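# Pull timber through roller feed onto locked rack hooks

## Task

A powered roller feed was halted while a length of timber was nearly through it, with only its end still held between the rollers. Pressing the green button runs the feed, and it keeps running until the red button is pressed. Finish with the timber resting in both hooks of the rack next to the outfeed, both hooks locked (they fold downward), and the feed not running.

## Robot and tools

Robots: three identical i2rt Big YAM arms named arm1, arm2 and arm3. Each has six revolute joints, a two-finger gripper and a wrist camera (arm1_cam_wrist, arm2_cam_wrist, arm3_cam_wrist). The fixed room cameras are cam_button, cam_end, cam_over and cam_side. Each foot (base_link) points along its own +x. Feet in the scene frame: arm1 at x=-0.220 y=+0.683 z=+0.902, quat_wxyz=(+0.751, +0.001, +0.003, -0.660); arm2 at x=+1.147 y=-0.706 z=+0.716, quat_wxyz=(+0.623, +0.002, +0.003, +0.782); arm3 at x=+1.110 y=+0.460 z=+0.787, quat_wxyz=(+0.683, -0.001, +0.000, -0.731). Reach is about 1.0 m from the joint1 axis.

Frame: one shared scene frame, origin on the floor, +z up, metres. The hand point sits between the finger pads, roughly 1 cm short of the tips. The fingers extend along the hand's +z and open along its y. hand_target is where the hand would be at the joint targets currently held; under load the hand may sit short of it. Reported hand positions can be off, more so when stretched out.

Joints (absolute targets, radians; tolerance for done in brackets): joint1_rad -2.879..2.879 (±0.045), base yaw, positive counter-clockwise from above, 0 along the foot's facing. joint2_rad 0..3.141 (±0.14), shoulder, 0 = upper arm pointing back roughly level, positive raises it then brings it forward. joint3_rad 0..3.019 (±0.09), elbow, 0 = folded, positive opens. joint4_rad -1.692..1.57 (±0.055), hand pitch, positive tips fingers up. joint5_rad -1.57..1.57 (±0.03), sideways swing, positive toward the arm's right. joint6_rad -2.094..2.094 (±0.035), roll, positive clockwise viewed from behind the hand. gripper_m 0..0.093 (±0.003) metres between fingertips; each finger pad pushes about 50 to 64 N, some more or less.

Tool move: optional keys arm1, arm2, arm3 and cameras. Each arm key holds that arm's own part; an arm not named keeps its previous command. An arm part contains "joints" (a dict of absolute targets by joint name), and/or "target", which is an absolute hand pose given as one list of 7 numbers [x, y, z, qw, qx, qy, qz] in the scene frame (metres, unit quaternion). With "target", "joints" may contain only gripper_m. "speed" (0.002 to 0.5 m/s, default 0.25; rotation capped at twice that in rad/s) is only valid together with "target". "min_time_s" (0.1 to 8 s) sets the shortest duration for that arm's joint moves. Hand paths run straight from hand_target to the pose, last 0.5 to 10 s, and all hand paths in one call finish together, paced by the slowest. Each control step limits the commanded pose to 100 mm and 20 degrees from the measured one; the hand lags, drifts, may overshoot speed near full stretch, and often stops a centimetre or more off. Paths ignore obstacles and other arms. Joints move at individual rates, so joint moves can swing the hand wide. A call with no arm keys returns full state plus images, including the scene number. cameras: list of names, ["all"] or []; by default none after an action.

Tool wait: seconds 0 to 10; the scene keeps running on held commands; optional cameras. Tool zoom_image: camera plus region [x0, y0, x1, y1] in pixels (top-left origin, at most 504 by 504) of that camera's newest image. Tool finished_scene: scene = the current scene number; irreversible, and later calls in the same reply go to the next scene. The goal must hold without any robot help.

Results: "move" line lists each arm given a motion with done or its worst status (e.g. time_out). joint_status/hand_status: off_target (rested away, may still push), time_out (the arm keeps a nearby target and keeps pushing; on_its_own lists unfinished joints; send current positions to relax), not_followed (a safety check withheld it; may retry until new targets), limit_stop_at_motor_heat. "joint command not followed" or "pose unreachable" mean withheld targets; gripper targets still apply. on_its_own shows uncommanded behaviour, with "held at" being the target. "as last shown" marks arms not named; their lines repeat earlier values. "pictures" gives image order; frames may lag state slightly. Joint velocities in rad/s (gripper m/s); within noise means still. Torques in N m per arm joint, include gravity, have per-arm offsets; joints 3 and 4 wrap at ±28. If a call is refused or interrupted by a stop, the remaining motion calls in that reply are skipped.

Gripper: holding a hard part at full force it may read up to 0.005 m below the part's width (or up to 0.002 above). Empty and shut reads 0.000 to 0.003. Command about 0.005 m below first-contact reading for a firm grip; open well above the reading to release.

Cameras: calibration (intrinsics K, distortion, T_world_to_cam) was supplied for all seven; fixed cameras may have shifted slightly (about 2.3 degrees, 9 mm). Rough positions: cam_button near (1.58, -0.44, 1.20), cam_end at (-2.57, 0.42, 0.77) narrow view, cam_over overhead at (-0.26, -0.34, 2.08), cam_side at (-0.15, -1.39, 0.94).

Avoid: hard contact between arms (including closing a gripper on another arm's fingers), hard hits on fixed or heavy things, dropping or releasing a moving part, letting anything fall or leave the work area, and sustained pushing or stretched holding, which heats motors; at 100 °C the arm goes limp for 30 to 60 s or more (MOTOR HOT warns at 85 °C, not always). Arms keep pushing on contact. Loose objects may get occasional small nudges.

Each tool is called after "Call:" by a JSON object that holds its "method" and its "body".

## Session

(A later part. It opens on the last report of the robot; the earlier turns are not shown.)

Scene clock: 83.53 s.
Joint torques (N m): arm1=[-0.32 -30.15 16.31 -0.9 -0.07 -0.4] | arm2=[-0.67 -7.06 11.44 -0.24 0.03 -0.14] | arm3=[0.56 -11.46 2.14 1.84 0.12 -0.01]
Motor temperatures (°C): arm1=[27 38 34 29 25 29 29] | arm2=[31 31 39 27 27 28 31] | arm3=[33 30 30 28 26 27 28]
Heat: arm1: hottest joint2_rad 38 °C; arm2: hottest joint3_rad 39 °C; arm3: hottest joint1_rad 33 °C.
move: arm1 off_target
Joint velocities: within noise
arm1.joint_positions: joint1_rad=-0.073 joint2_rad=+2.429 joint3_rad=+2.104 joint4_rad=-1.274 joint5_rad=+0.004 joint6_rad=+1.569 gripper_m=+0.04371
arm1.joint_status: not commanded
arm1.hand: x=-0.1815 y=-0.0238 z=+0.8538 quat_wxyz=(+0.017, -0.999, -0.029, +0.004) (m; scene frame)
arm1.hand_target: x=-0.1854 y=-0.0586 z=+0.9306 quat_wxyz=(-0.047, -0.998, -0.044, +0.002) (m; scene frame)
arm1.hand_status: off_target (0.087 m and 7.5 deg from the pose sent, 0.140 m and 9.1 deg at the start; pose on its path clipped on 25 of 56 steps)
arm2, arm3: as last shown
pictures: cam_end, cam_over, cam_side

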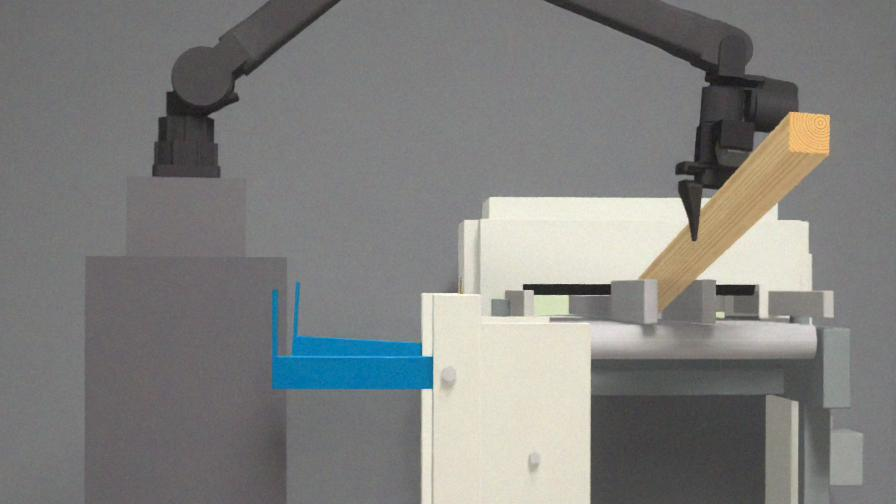

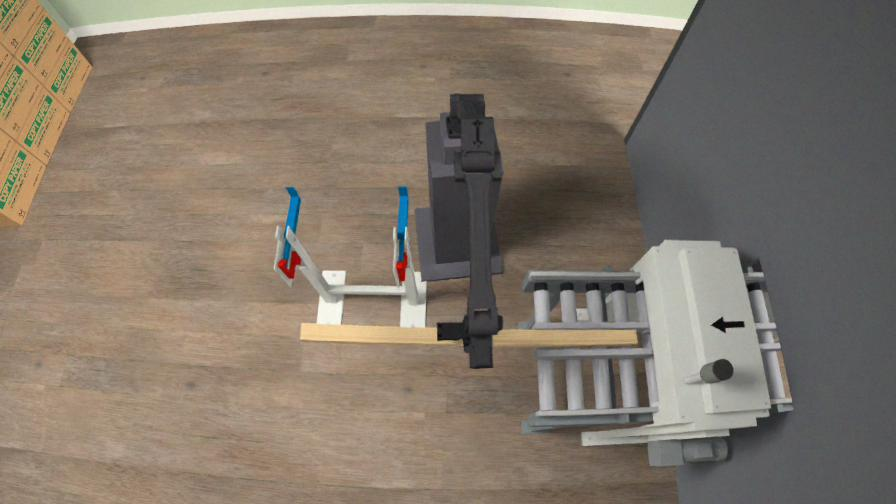

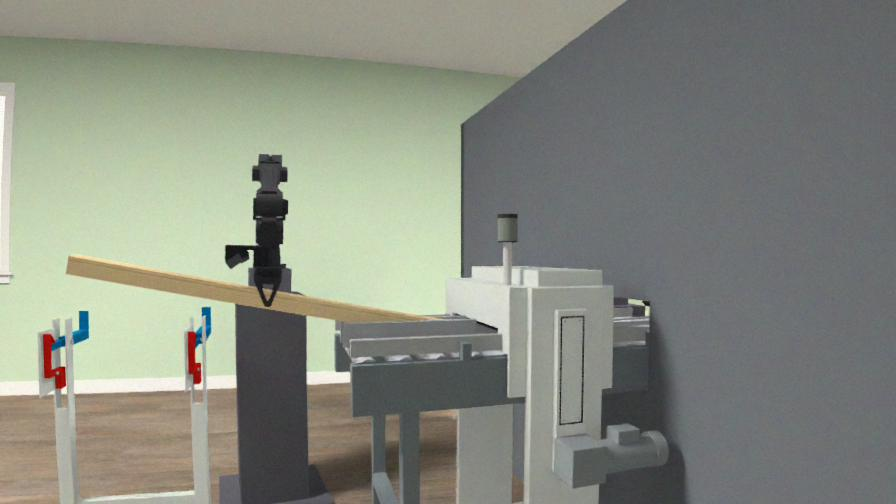

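Call:
{"method": "move", "body": {"arm1": {"target": [-0.185, -0.06, 1.0, 0.046, 0.998, 0.035, 0.03], "speed": 0.1}, "cameras": ["cam_side", "cam_end", "cam_over"]}}

Call:
{"method": "zoom_image", "body": {"camera": "cam_over", "region": [430, 240, 760, 450]}}

Scene clock: 88.40 s.
Joint torques (N m): arm1=[-0.5 -36.48 10.28 -0.81 -0.46 -0.27] | arm2=[-0.67 -7.06 11.44 -0.24 0.03 -0.15] | arm3=[0.62 -11.52 2.15 1.84 0.12 -0.01]
Motor temperatures (°C): arm1=[27 38 36 29 25 29 29] | arm2=[31 31 40 27 27 28 31] | arm3=[33 30 30 28 26 27 28]
Heat: arm1: hottest joint2_rad 38 °C; arm2: hottest joint3_rad 40 °C; arm3: hottest joint1_rad 33 °C.
move: arm1 off_target
Joint velocities: within noise
arm1.joint_positions: joint1_rad=-0.079 joint2_rad=+2.429 joint3_rad=+2.104 joint4_rad=-1.279 joint5_rad=-0.049 joint6_rad=+1.569 gripper_m=+0.04370
arm1.joint_status: not commanded
arm1.hand: x=-0.1767 y=-0.0224 z=+0.8540 quat_wxyz=(+0.020, -0.999, -0.025, -0.022) (m; scene frame)
arm1.hand_target: x=-0.1822 y=-0.0435 z=+0.9473 quat_wxyz=(-0.046, -0.998, -0.035, -0.029) (m; scene frame)
arm1.hand_status: off_target (0.151 m and 7.7 deg from the pose sent, 0.151 m and 8.2 deg at the start; pose on its path clipped on 32 of 37 steps)
arm2, arm3: as last shown
pictures: cam_end, cam_over, cam_side

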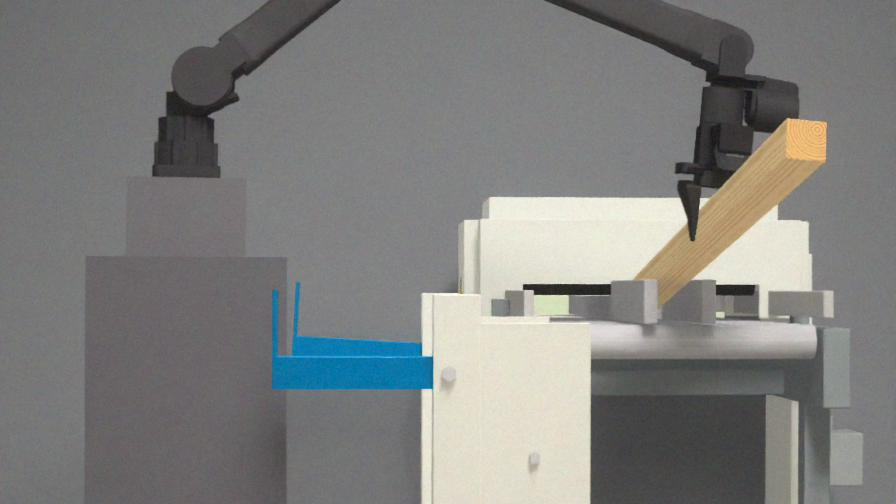

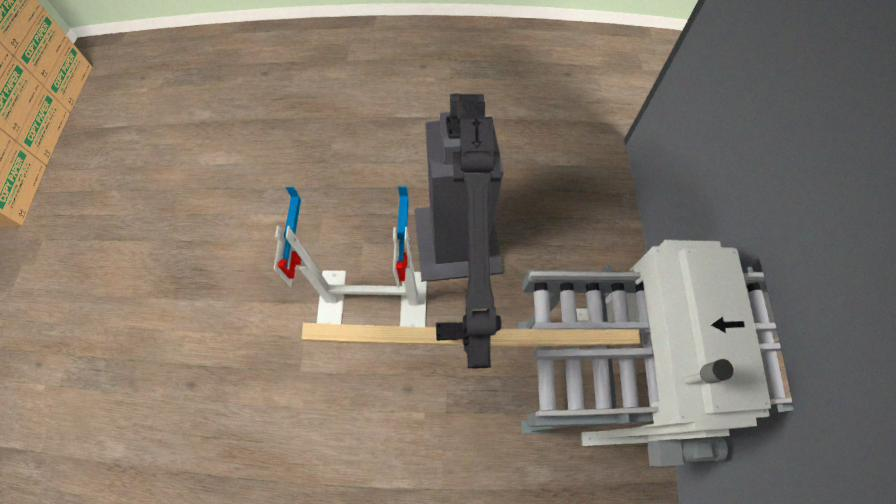

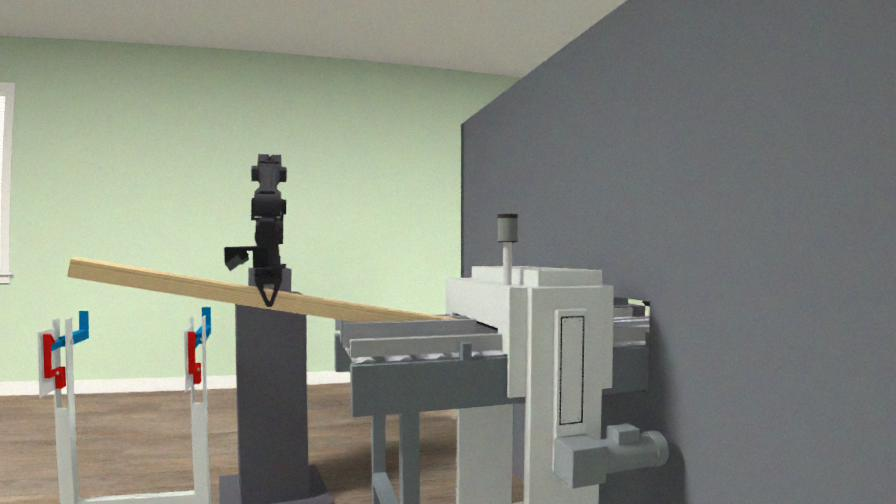

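Scaled by 1.527 from the camera's 896x504 image, which has a finer 1280x720 frame.

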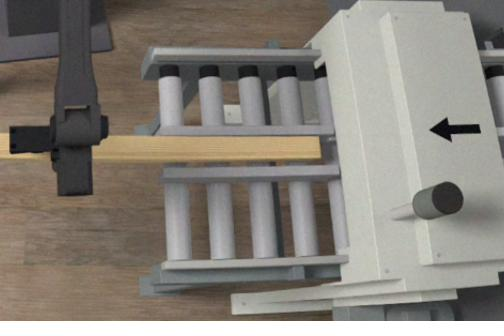

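Call:
{"method": "move", "body": {"arm1": {"joints": {"joint1_rad": -0.075, "joint2_rad": 2.32, "joint3_rad": 2.34, "joint4_rad": -1.40}, "min_time_s": 2}, "cameras": ["cam_side", "cam_end", "cam_over"]}}

Scene clock: 96.57 s.
Joint torques (N m): arm1=[0.62 -36.13 17.5 -0.61 -0.36 -0.14] | arm2=[-0.62 -7 11.45 -0.23 0.03 -0.15] | arm3=[0.56 -11.52 2.14 1.84 0.12 -0.01]
Motor temperatures (°C): arm1=[27 37 38 29 25 29 29] | arm2=[30 31 41 27 27 28 31] | arm3=[33 30 30 28 26 27 28]
Heat: arm1: hottest joint3_rad 38 °C; arm2: hottest joint3_rad 41 °C; arm3: hottest joint1_rad 33 °C.
move: arm1 time_out
Joint velocities: within noise
arm1.joint_positions: joint1_rad=-0.079 joint2_rad=+2.429 joint3_rad=+2.240 joint4_rad=-1.385 joint5_rad=-0.050 joint6_rad=+1.553 gripper_m=+0.04370
arm1.joint_status: joint3_rad time_out (moved +0.136 of +0.236); the others done
arm1.on_its_own: joint3_rad reads +2.240 and still pushes toward +2.340 since a time_out
arm1.hand: x=-0.1753 y=-0.0430 z=+0.9039 quat_wxyz=(+0.005, -0.999, -0.033, -0.023) (m; scene frame)
arm1.hand_target: x=-0.1689 y=-0.0748 z=+1.0224 quat_wxyz=(-0.092, -0.994, -0.045, -0.029) (m; scene frame)
arm1.hand_status: not commanded
arm2: as last shown
arm3.joint_positions: joint1_rad=+0.166 joint2_rad=+2.049 joint3_rad=+0.607 joint4_rad=+1.410 joint5_rad=+1.290 joint6_rad=-1.543 gripper_m=+0.06008
arm3.joint_status: not commanded
arm3.hand: x=+0.9857 y=+0.0183 z=+0.8400 quat_wxyz=(+0.396, -0.398, -0.588, +0.583) (m; scene frame)
arm3.hand_target: x=+0.9828 y=+0.0224 z=+0.8364 quat_wxyz=(+0.401, -0.397, -0.588, +0.580) (m; scene frame)
arm3.hand_status: not commanded
pictures: cam_end, cam_over, cam_side

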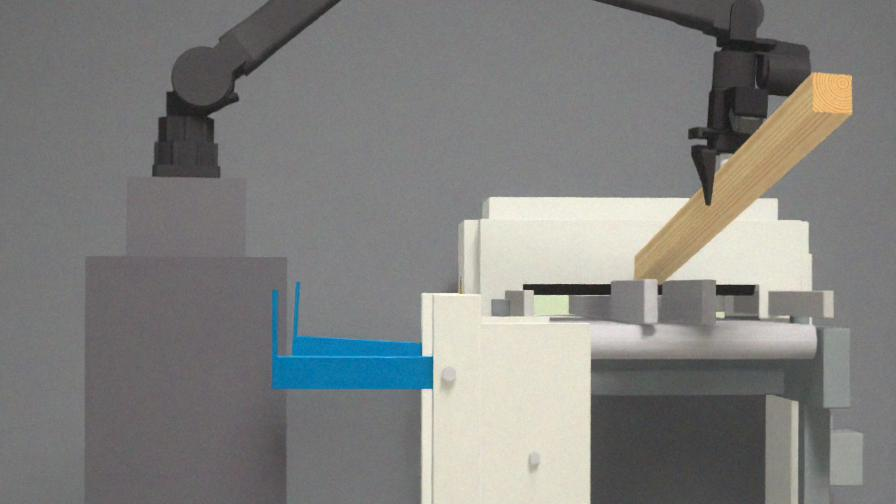

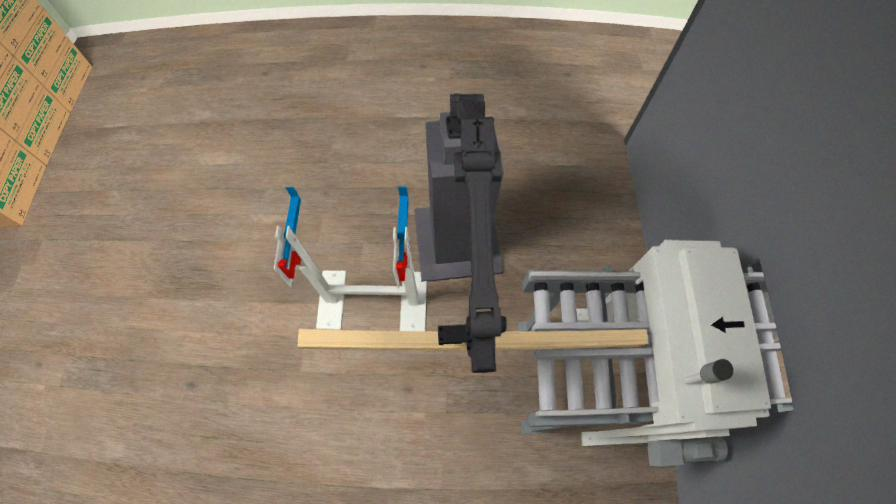

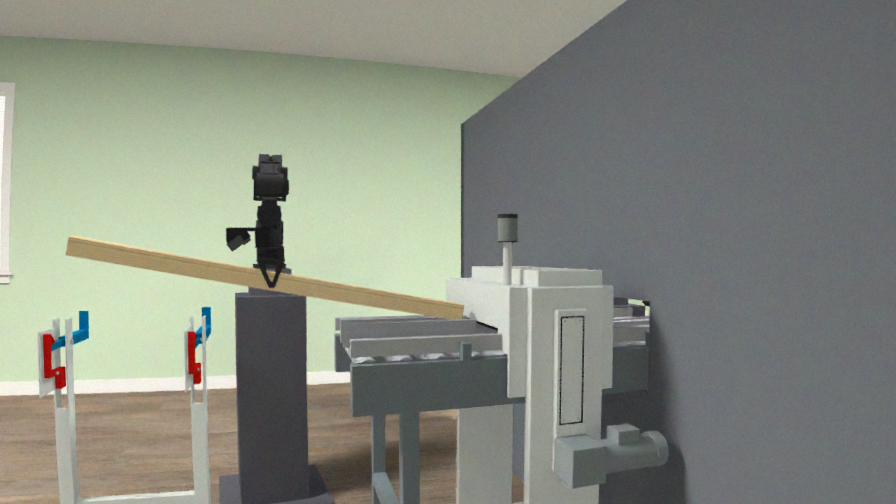

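Call:
{"method": "move", "body": {"arm1": {"joints": {"joint1_rad": -0.085, "joint2_rad": 2.36, "joint3_rad": 2.44, "joint4_rad": -1.45, "joint5_rad": -0.2}, "min_time_s": 2}, "cameras": ["cam_side", "cam_end", "cam_over"]}}

Scene clock: 102.53 s.
Joint torques (N m): arm1=[-0.44 -33.38 18.15 -0.57 -0.7 -0.09] | arm2=[-0.73 -7.06 11.43 -0.24 0.03 -0.15] | arm3=[0.56 -11.52 2.15 1.84 0.12 -0.01]
Motor temperatures (°C): arm1=[27 37 40 29 25 29 30] | arm2=[30 31 42 27 27 28 31] | arm3=[33 30 30 28 26 27 28]
Heat: arm1: hottest joint3_rad 40 °C; arm2: hottest joint3_rad 42 °C; arm3: hottest joint1_rad 33 °C.
move: arm1 time_out
Joint velocities: within noise
arm1.joint_positions: joint1_rad=-0.079 joint2_rad=+2.429 joint3_rad=+2.335 joint4_rad=-1.437 joint5_rad=-0.185 joint6_rad=+1.553 gripper_m=+0.04370
arm1.joint_status: joint3_rad time_out (moved +0.096 of +0.200); the others done
arm1.on_its_own: joint3_rad reads +2.335 and still pushes toward +2.440 since a time_out
arm1.hand: x=-0.1512 y=-0.0580 z=+0.9428 quat_wxyz=(-0.015, -0.995, -0.035, -0.091) (m; scene frame)
arm1.hand_target: x=-0.1519 y=-0.0840 z=+1.0364 quat_wxyz=(-0.096, -0.989, -0.046, -0.098) (m; scene frame)
arm1.hand_status: not commanded
arm2, arm3: as last shown
pictures: cam_end, cam_over, cam_side

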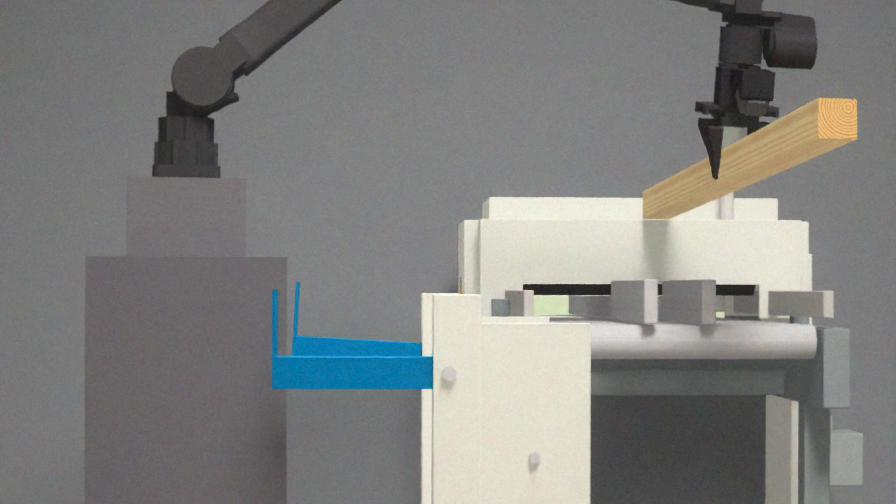

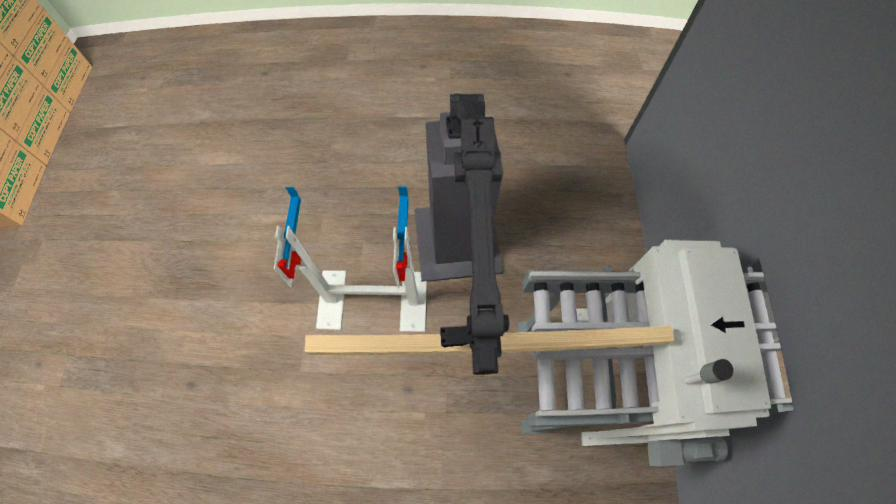

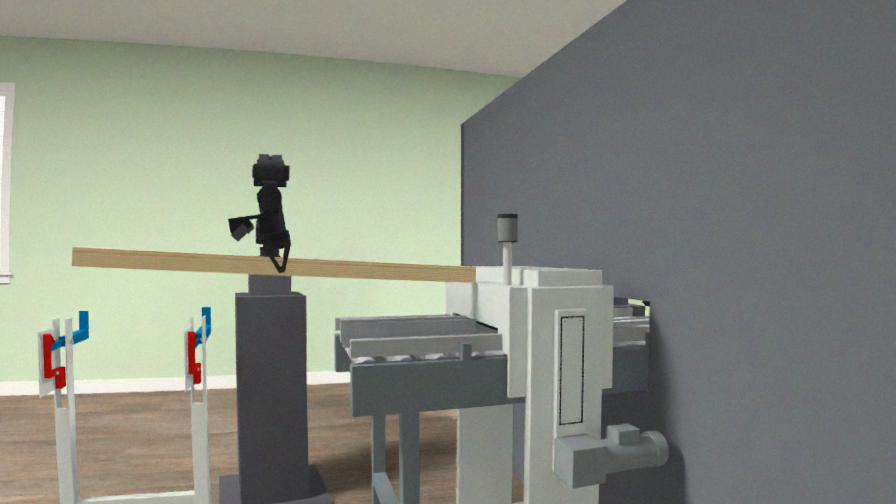

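Call:
{"method": "move", "body": {"arm1": {"target": [-0.25, -0.04, 1.03, 0.09, 0.99, 0.035, 0.11], "speed": 0.1}, "cameras": ["cam_side", "cam_end", "cam_over"]}}

Scene clock: 106.77 s.
Joint torques (N m): arm1=[-0.56 -35.19 10.93 0.03 -0.87 -0.12] | arm2=[-0.67 -7 11.44 -0.24 0.03 -0.15] | arm3=[0.56 -11.52 2.14 1.84 0.11 -0.01]
Motor temperatures (°C): arm1=[27 38 40 29 26 29 30] | arm2=[30 31 42 27 27 28 31] | arm3=[33 30 30 28 26 27 28]
Heat: arm1: hottest joint3_rad 40 °C; arm2: hottest joint3_rad 42 °C; arm3: hottest joint1_rad 33 °C.
move: arm1 off_target
Joint velocities: within noise
arm1.joint_positions: joint1_rad=-0.212 joint2_rad=+2.288 joint3_rad=+1.910 joint4_rad=-1.187 joint5_rad=-0.226 joint6_rad=+1.434 gripper_m=+0.04370
arm1.joint_status: not commanded
arm1.hand: x=-0.2379 y=+0.0034 z=+0.8843 quat_wxyz=(-0.012, -0.993, -0.026, -0.110) (m; scene frame)
arm1.hand_target: x=-0.2453 y=-0.0201 z=+0.9773 quat_wxyz=(-0.090, -0.989, -0.035, -0.109) (m; scene frame)
arm1.hand_status: off_target (0.152 m and 9.0 deg from the pose sent, 0.133 m and 8.8 deg at the start; pose on its path clipped on 51 of 61 steps)
arm2, arm3: as last shown
pictures: cam_end, cam_over, cam_side

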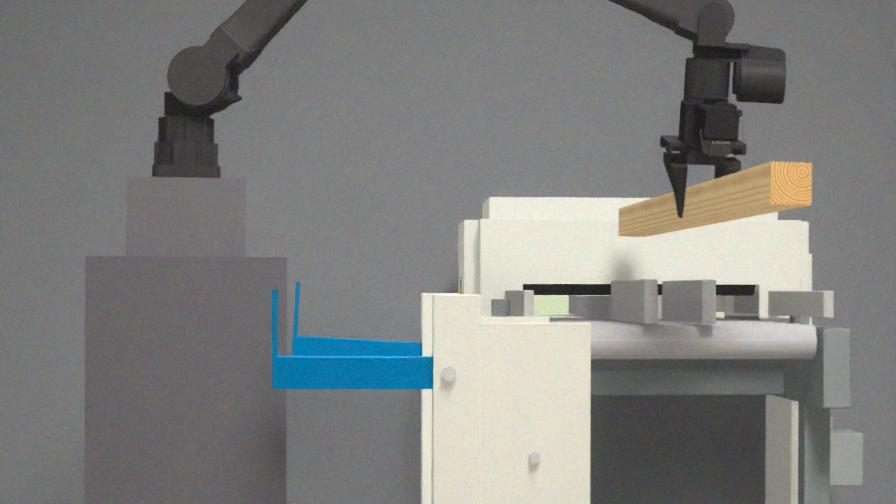

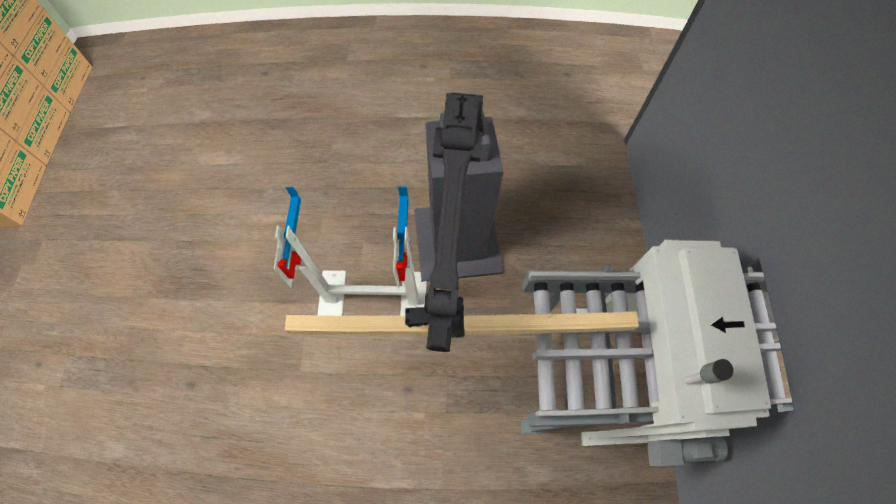

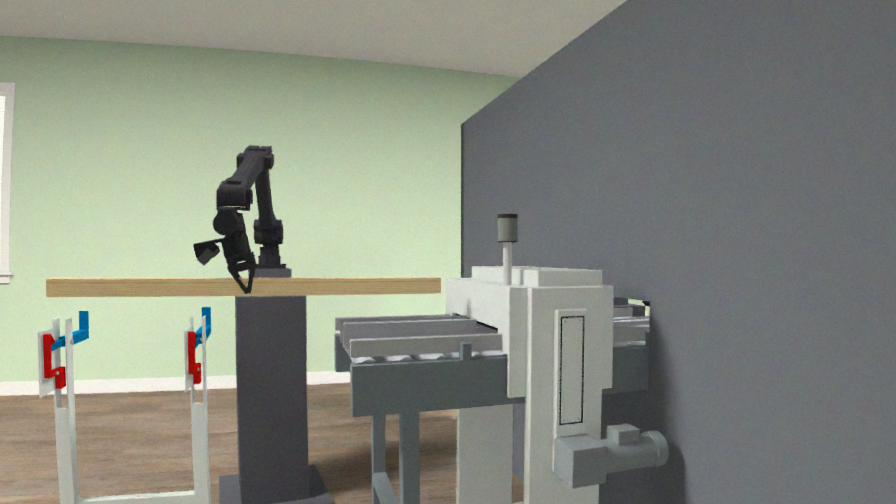

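Call:
{"method": "move", "body": {"arm1": {"target": [-0.34, 0.10, 0.97, 0.08, 0.99, 0.033, 0.109], "speed": 0.12}}}

Call:
{"method": "move", "body": {"arm1": {"target": [-0.45, 0.22, 0.965, 0.065, 0.991, 0.033, 0.109], "speed": 0.12}, "cameras": ["cam_side", "cam_end", "cam_over"]}}

Scene clock: 110.03 s.
Joint torques (N m): arm1=[-0.91 -28.86 9.59 0.08 -0.83 -0.12] | arm2=[-0.73 -7 11.44 -0.23 0.03 -0.15] | arm3=[0.62 -11.46 2.14 1.83 0.11 -0.01]
Motor temperatures (°C): arm1=[27 38 40 29 26 29 30] | arm2=[30 31 43 27 27 28 31] | arm3=[33 30 30 28 26 27 28]
Heat: arm1: hottest joint3_rad 40 °C; arm2: hottest joint3_rad 43 °C; arm3: hottest joint1_rad 33 °C.
move: arm1 off_target
Joint velocities: within noise
arm1.joint_positions: joint1_rad=-0.398 joint2_rad=+2.025 joint3_rad=+1.497 joint4_rad=-1.076 joint5_rad=-0.243 joint6_rad=+1.248 gripper_m=+0.04370
arm1.joint_status: not commanded
arm1.hand: x=-0.3315 y=+0.1215 z=+0.9041 quat_wxyz=(-0.016, -0.992, -0.024, -0.119) (m; scene frame)
arm1.hand_target: x=-0.3392 y=+0.1026 z=+0.9684 quat_wxyz=(-0.080, -0.990, -0.034, -0.108) (m; scene frame)
arm1.hand_status: off_target (0.070 m and 7.5 deg from the pose sent, 0.165 m and 7.8 deg at the start)
arm2.joint_positions: joint1_rad=+0.216 joint2_rad=+1.184 joint3_rad=+0.933 joint4_rad=-1.366 joint5_rad=+0.009 joint6_rad=-0.168 gripper_m=+0.00121
arm2.joint_status: not commanded
arm2.hand: x=+1.0222 y=-0.4333 z=+0.8804 quat_wxyz=(+0.013, +0.886, -0.462, +0.018) (m; scene frame)
arm2.hand_target: x=+1.0203 y=-0.4206 z=+0.8998 quat_wxyz=(+0.000, +0.887, -0.462, +0.000) (m; scene frame)
arm2.hand_status: not commanded
arm3: as last shown
pictures: none

Scene clock: 112.57 s.
Joint torques (N m): arm1=[-0.5 -25.47 9.07 -1.01 -0.83 -0.14] | arm2=[-0.67 -7 11.43 -0.24 0.03 -0.15] | arm3=[0.56 -11.52 2.14 1.83 0.12 -0.01]
Motor temperatures (°C): arm1=[27 39 40 29 26 29 30] | arm2=[30 31 43 27 27 28 31] | arm3=[33 30 30 28 26 27 28]
Heat: arm1: hottest joint3_rad 40 °C; arm2: hottest joint3_rad 43 °C; arm3: hottest joint1_rad 33 °C.
move: arm1 off_target
Joint velocities: within noise
arm1.joint_positions: joint1_rad=-0.670 joint2_rad=+1.896 joint3_rad=+1.305 joint4_rad=-1.071 joint5_rad=-0.244 joint6_rad=+0.964 gripper_m=+0.04370
arm1.joint_status: not commanded
arm1.hand: x=-0.4427 y=+0.2307 z=+0.9123 quat_wxyz=(-0.025, -0.991, -0.027, -0.125) (m; scene frame)
arm1.hand_target: x=-0.4492 y=+0.2211 z=+0.9627 quat_wxyz=(-0.065, -0.991, -0.033, -0.109) (m; scene frame)
arm1.hand_status: off_target (0.054 m and 5.0 deg from the pose sent, 0.166 m and 5.8 deg at the start)
arm2, arm3: as last shown
pictures: cam_end, cam_over, cam_side

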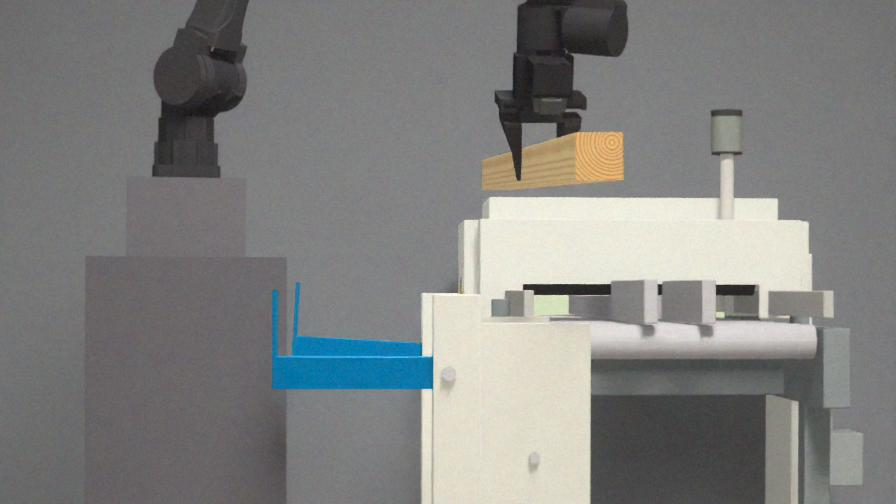

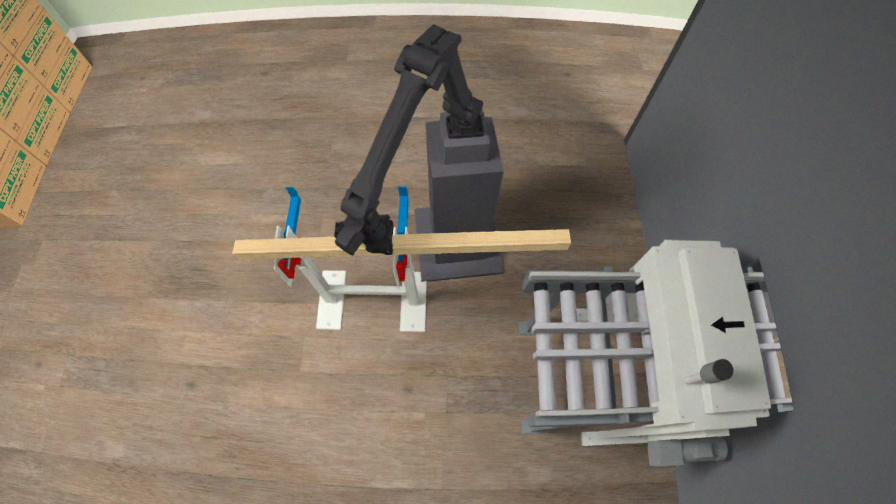

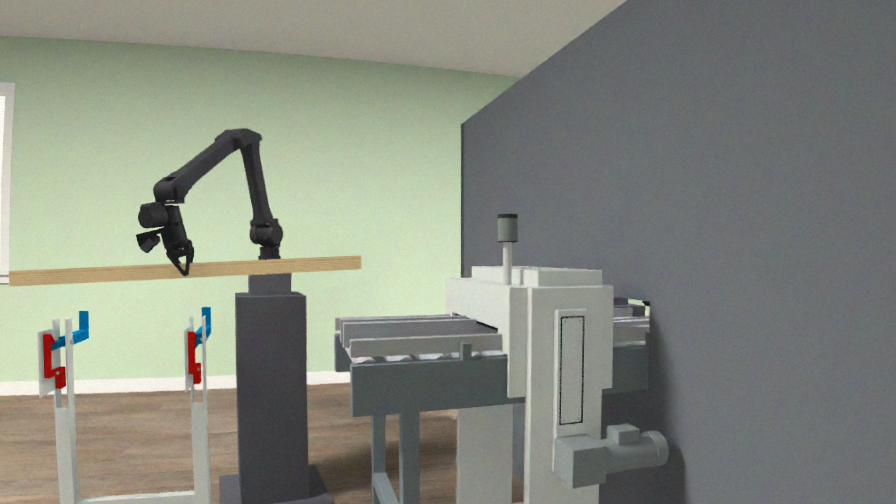

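Call:
{"method": "move", "body": {"arm1": {"target": [-0.645, 0.425, 0.935, 0.045, 0.994, 0.018, 0.09], "speed": 0.12}, "cameras": ["cam_side", "cam_end", "cam_over"]}}

Scene clock: 116.80 s.
Joint torques (N m): arm1=[0.32 -19.9 13.07 -1.5 -0.44 -0.09] | arm2=[-0.67 -7 11.43 -0.25 0.03 -0.15] | arm3=[0.56 -11.46 2.13 1.84 0.12 -0.01]
Motor temperatures (°C): arm1=[27 39 40 29 26 29 30] | arm2=[30 31 43 27 27 28 31] | arm3=[33 30 30 28 26 27 28]
Heat: arm1: hottest joint3_rad 40 °C; arm2: hottest joint3_rad 43 °C; arm3: hottest joint1_rad 33 °C.
move: arm1 off_target
Joint velocities: within noise
arm1.joint_positions: joint1_rad=-1.207 joint2_rad=+1.898 joint3_rad=+1.252 joint4_rad=-1.117 joint5_rad=-0.159 joint6_rad=+0.448 gripper_m=+0.04370
arm1.joint_status: not commanded
arm1.hand: x=-0.6172 y=+0.4389 z=+0.8972 quat_wxyz=(-0.024, -0.992, -0.014, -0.120) (m; scene frame)
arm1.hand_target: x=-0.6430 y=+0.4262 z=+0.9352 quat_wxyz=(-0.045, -0.995, -0.018, -0.089) (m; scene frame)
arm1.hand_status: off_target (0.049 m and 4.2 deg from the pose sent, 0.281 m and 4.7 deg at the start)
arm2, arm3: as last shown
pictures: cam_end, cam_over, cam_side

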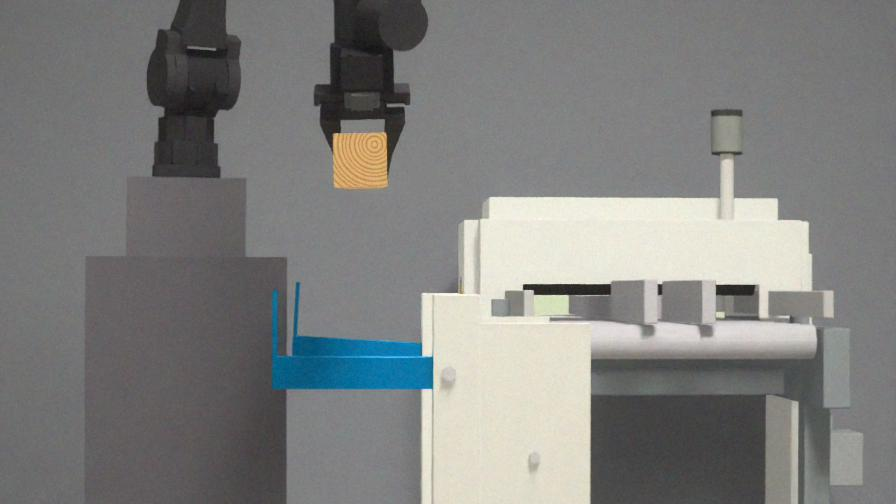

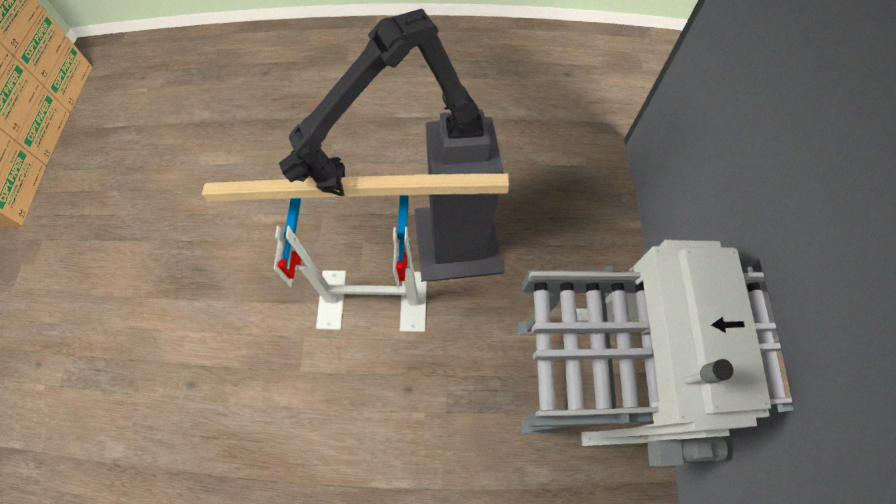

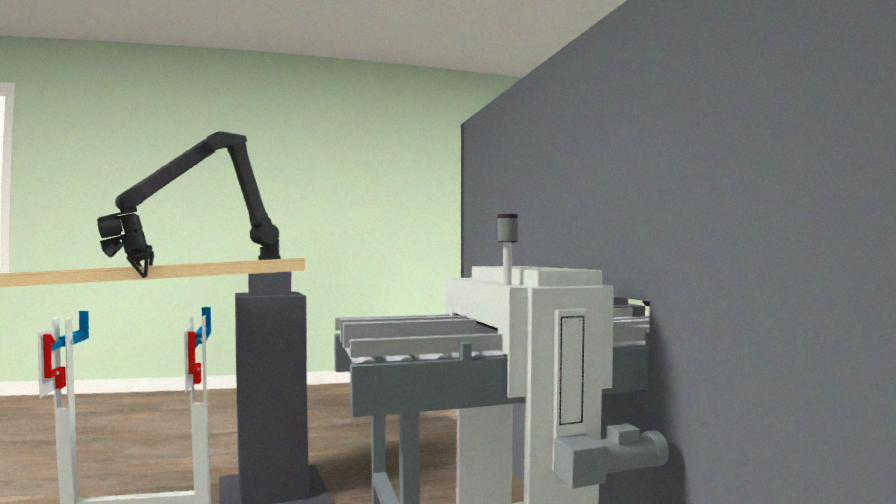

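Call:
{"method": "move", "body": {"arm1": {"target": [-0.655, 0.428, 0.85, 0.045, 0.996, 0.018, 0.066], "speed": 0.08}, "cameras": ["cam_side", "cam_end", "cam_over"]}}

Scene clock: 119.63 s.
Joint torques (N m): arm1=[-0.5 -21.83 7.5 -0.35 -0.33 -0.11] | arm2=[-0.67 -7.06 11.45 -0.24 0.03 -0.15] | arm3=[0.62 -11.52 2.14 1.84 0.12 -0.01]
Motor temperatures (°C): arm1=[27 39 40 29 26 29 30] | arm2=[30 31 44 27 27 28 31] | arm3=[33 30 30 28 26 27 28]
Heat: arm1: hottest joint3_rad 40 °C; arm2: hottest joint3_rad 44 °C; arm3: hottest joint1_rad 33 °C.
move: arm1 off_target
Joint velocities: within noise
arm1.joint_positions: joint1_rad=-1.207 joint2_rad=+2.030 joint3_rad=+1.245 joint4_rad=-0.915 joint5_rad=-0.140 joint6_rad=+0.448 gripper_m=+0.04370
arm1.joint_status: not commanded
arm1.hand: x=-0.6396 y=+0.4310 z=+0.8271 quat_wxyz=(-0.030, -0.996, -0.017, -0.087) (m; scene frame)
arm1.hand_target: x=-0.6546 y=+0.4282 z=+0.8499 quat_wxyz=(-0.045, -0.997, -0.018, -0.066) (m; scene frame)
arm1.hand_status: off_target (0.028 m and 3.0 deg from the pose sent, 0.061 m and 6.7 deg at the start)
arm2, arm3: as last shown
pictures: cam_end, cam_over, cam_side

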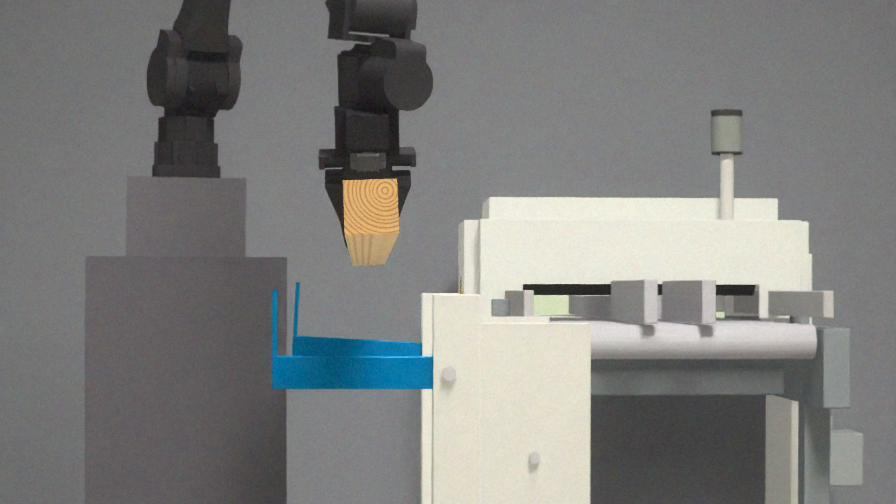

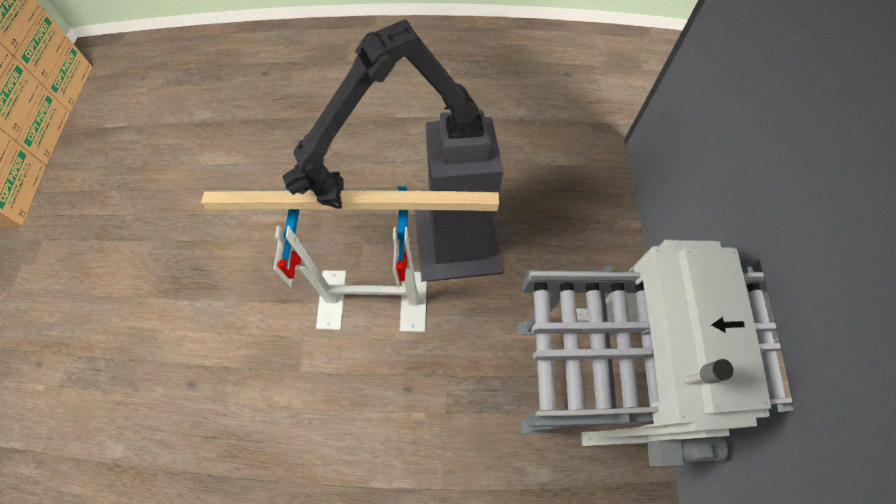

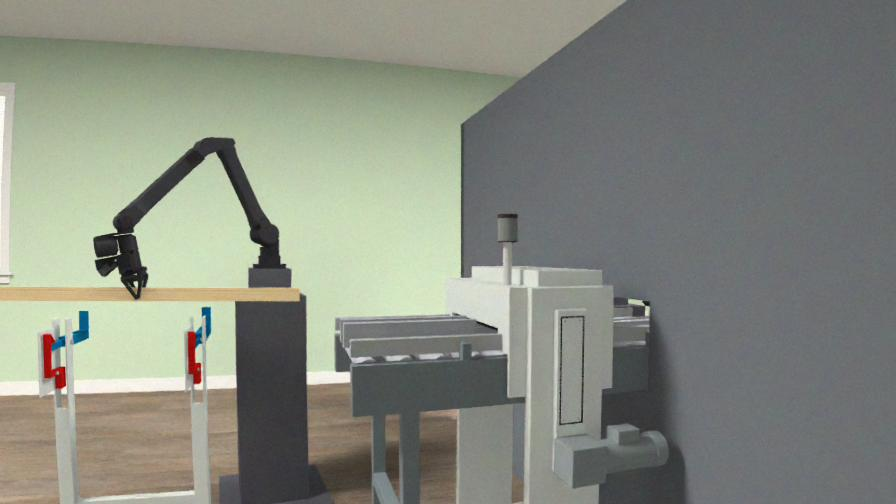

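Call:
{"method": "move", "body": {"arm1": {"target": [-0.65, 0.435, 0.772, 0.045, 0.996, 0.018, 0.071], "speed": 0.07}, "cameras": ["cam_side", "cam_end"]}}

Call:
{"method": "zoom_image", "body": {"camera": "cam_end", "region": [240, 180, 540, 410]}}

Call:
{"method": "zoom_image", "body": {"camera": "cam_side", "region": [0, 260, 320, 420]}}

Scene clock: 122.40 s.
Joint torques (N m): arm1=[-0.09 -22.48 5.83 -0.43 -0.41 -0.13] | arm2=[-0.67 -7.06 11.45 -0.24 0.03 -0.15] | arm3=[0.62 -11.52 2.14 1.83 0.12 -0.01]
Motor temperatures (°C): arm1=[27 39 40 29 26 29 30] | arm2=[30 31 44 27 27 28 31] | arm3=[33 30 30 28 26 27 28]
Heat: arm1: hottest joint3_rad 40 °C; arm2: hottest joint3_rad 44 °C; arm3: hottest joint1_rad 33 °C.
move: arm1 off_target
Joint velocities: within noise
arm1.joint_positions: joint1_rad=-1.211 joint2_rad=+2.170 joint3_rad=+1.220 joint4_rad=-0.754 joint5_rad=-0.140 joint6_rad=+0.440 gripper_m=+0.04370
arm1.joint_status: not commanded
arm1.hand: x=-0.6335 y=+0.4372 z=+0.7514 quat_wxyz=(-0.030, -0.995, -0.019, -0.089) (m; scene frame)
arm1.hand_target: x=-0.6496 y=+0.4353 z=+0.7718 quat_wxyz=(-0.045, -0.996, -0.018, -0.071) (m; scene frame)
arm1.hand_status: off_target (0.026 m and 2.7 deg from the pose sent, 0.056 m and 2.5 deg at the start)
arm2, arm3: as last shown
pictures: cam_end, cam_side

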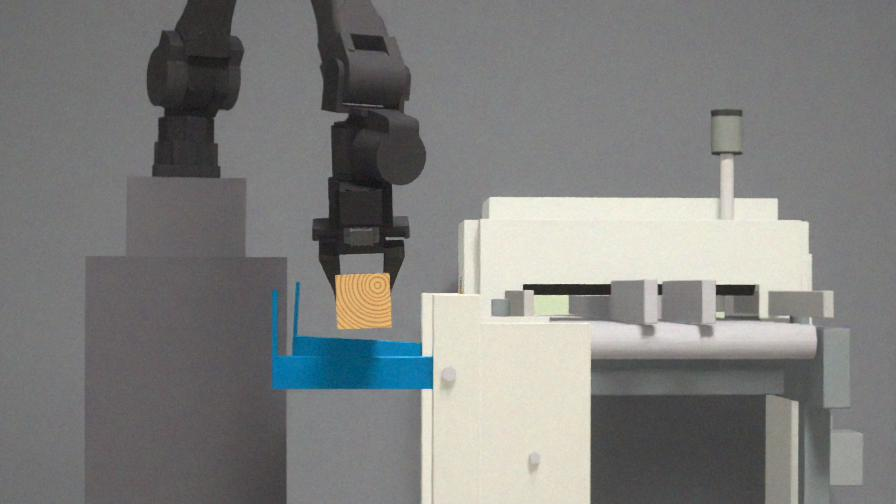

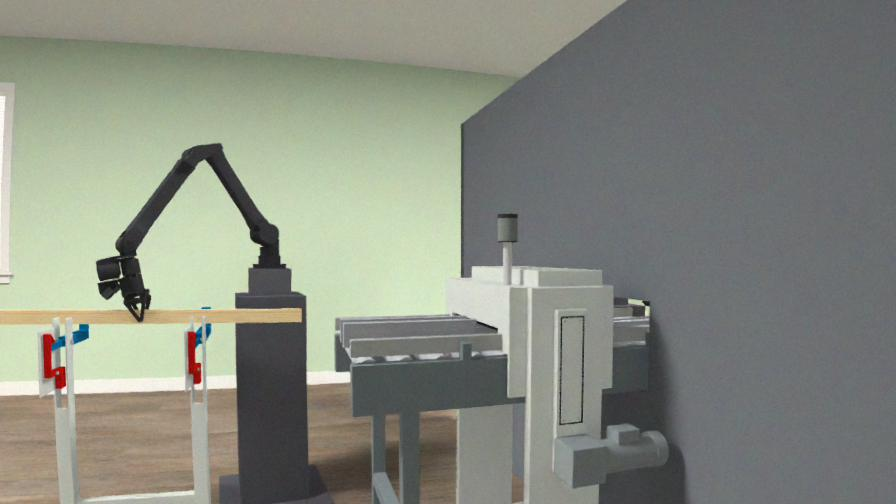

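Scaled by 1.680 from the camera's 896x504 image, which has a finer 1280x720 frame.

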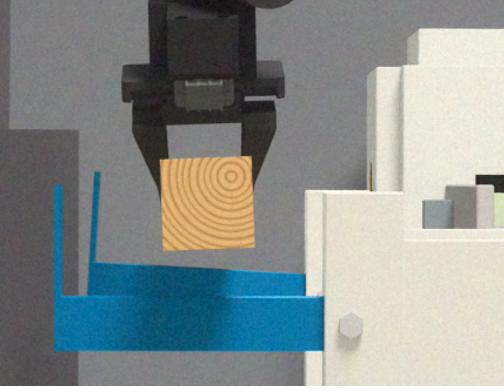

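Scaled by 1.575 from the camera's 896x504 image, which has a finer 1280x720 frame.

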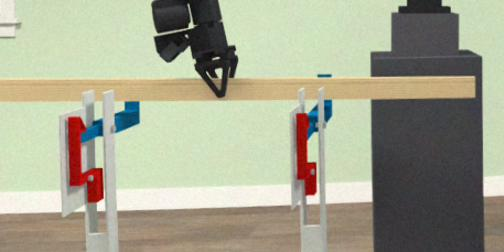

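Call:
{"method": "move", "body": {"arm1": {"target": [-0.65, 0.437, 0.745, 0.043, 0.996, 0.018, 0.071], "speed": 0.03}, "cameras": ["cam_end"]}}

Call:
{"method": "zoom_image", "body": {"camera": "cam_end", "region": [240, 180, 540, 410]}}

Scene clock: 124.33 s.
Joint torques (N m): arm1=[-0.85 -22.01 5.86 -0.46 -0.29 -0.07] | arm2=[-0.62 -7 11.45 -0.25 0.03 -0.15] | arm3=[0.56 -11.52 2.14 1.84 0.12 -0.01]
Motor temperatures (°C): arm1=[27 39 39 29 26 29 30] | arm2=[30 31 44 27 27 28 31] | arm3=[33 30 30 28 26 27 28]
Heat: arm1: hottest joint2_rad 39 °C; arm2: hottest joint3_rad 44 °C; arm3: hottest joint1_rad 33 °C.
move: arm1 off_target
Joint velocities: within noise
arm1.joint_positions: joint1_rad=-1.213 joint2_rad=+2.220 joint3_rad=+1.220 joint4_rad=-0.705 joint5_rad=-0.140 joint6_rad=+0.438 gripper_m=+0.04370
arm1.joint_status: not commanded
arm1.hand: x=-0.6316 y=+0.4393 z=+0.7270 quat_wxyz=(-0.030, -0.995, -0.019, -0.090) (m; scene frame)
arm1.hand_target: x=-0.6496 y=+0.4373 z=+0.7449 quat_wxyz=(-0.043, -0.996, -0.018, -0.071) (m; scene frame)
arm1.hand_status: off_target (0.026 m and 2.6 deg from the pose sent, 0.018 m and 2.6 deg at the start)
arm2: as last shown
arm3.joint_positions: joint1_rad=+0.166 joint2_rad=+2.049 joint3_rad=+0.607 joint4_rad=+1.410 joint5_rad=+1.290 joint6_rad=-1.543 gripper_m=+0.06008
arm3.joint_status: not commanded
arm3.hand: x=+0.9857 y=+0.0183 z=+0.8400 quat_wxyz=(+0.396, -0.398, -0.588, +0.583) (m; scene frame)
arm3.hand_target: x=+0.9828 y=+0.0224 z=+0.8364 quat_wxyz=(+0.401, -0.397, -0.588, +0.580) (m; scene frame)
arm3.hand_status: not commanded
pictures: cam_end

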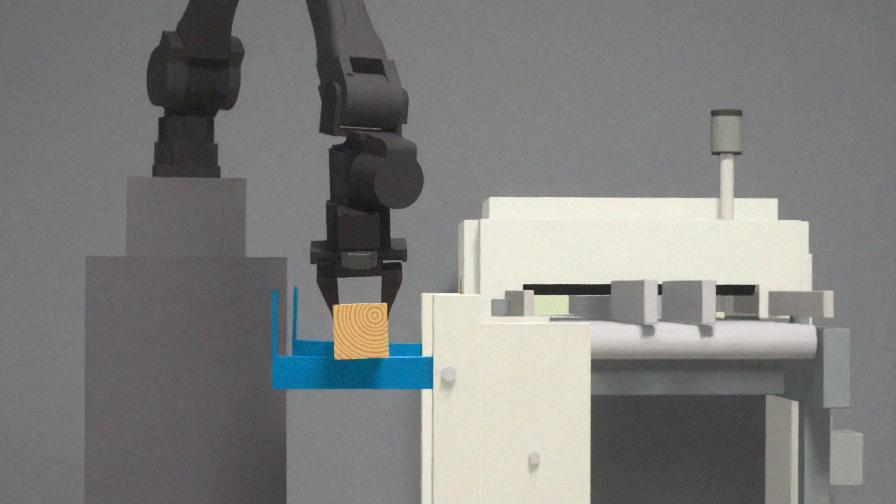

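Scaled by 1.680 from the camera's 896x504 image, which has a finer 1280x720 frame.

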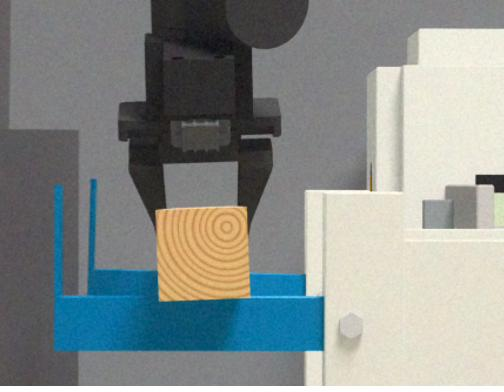

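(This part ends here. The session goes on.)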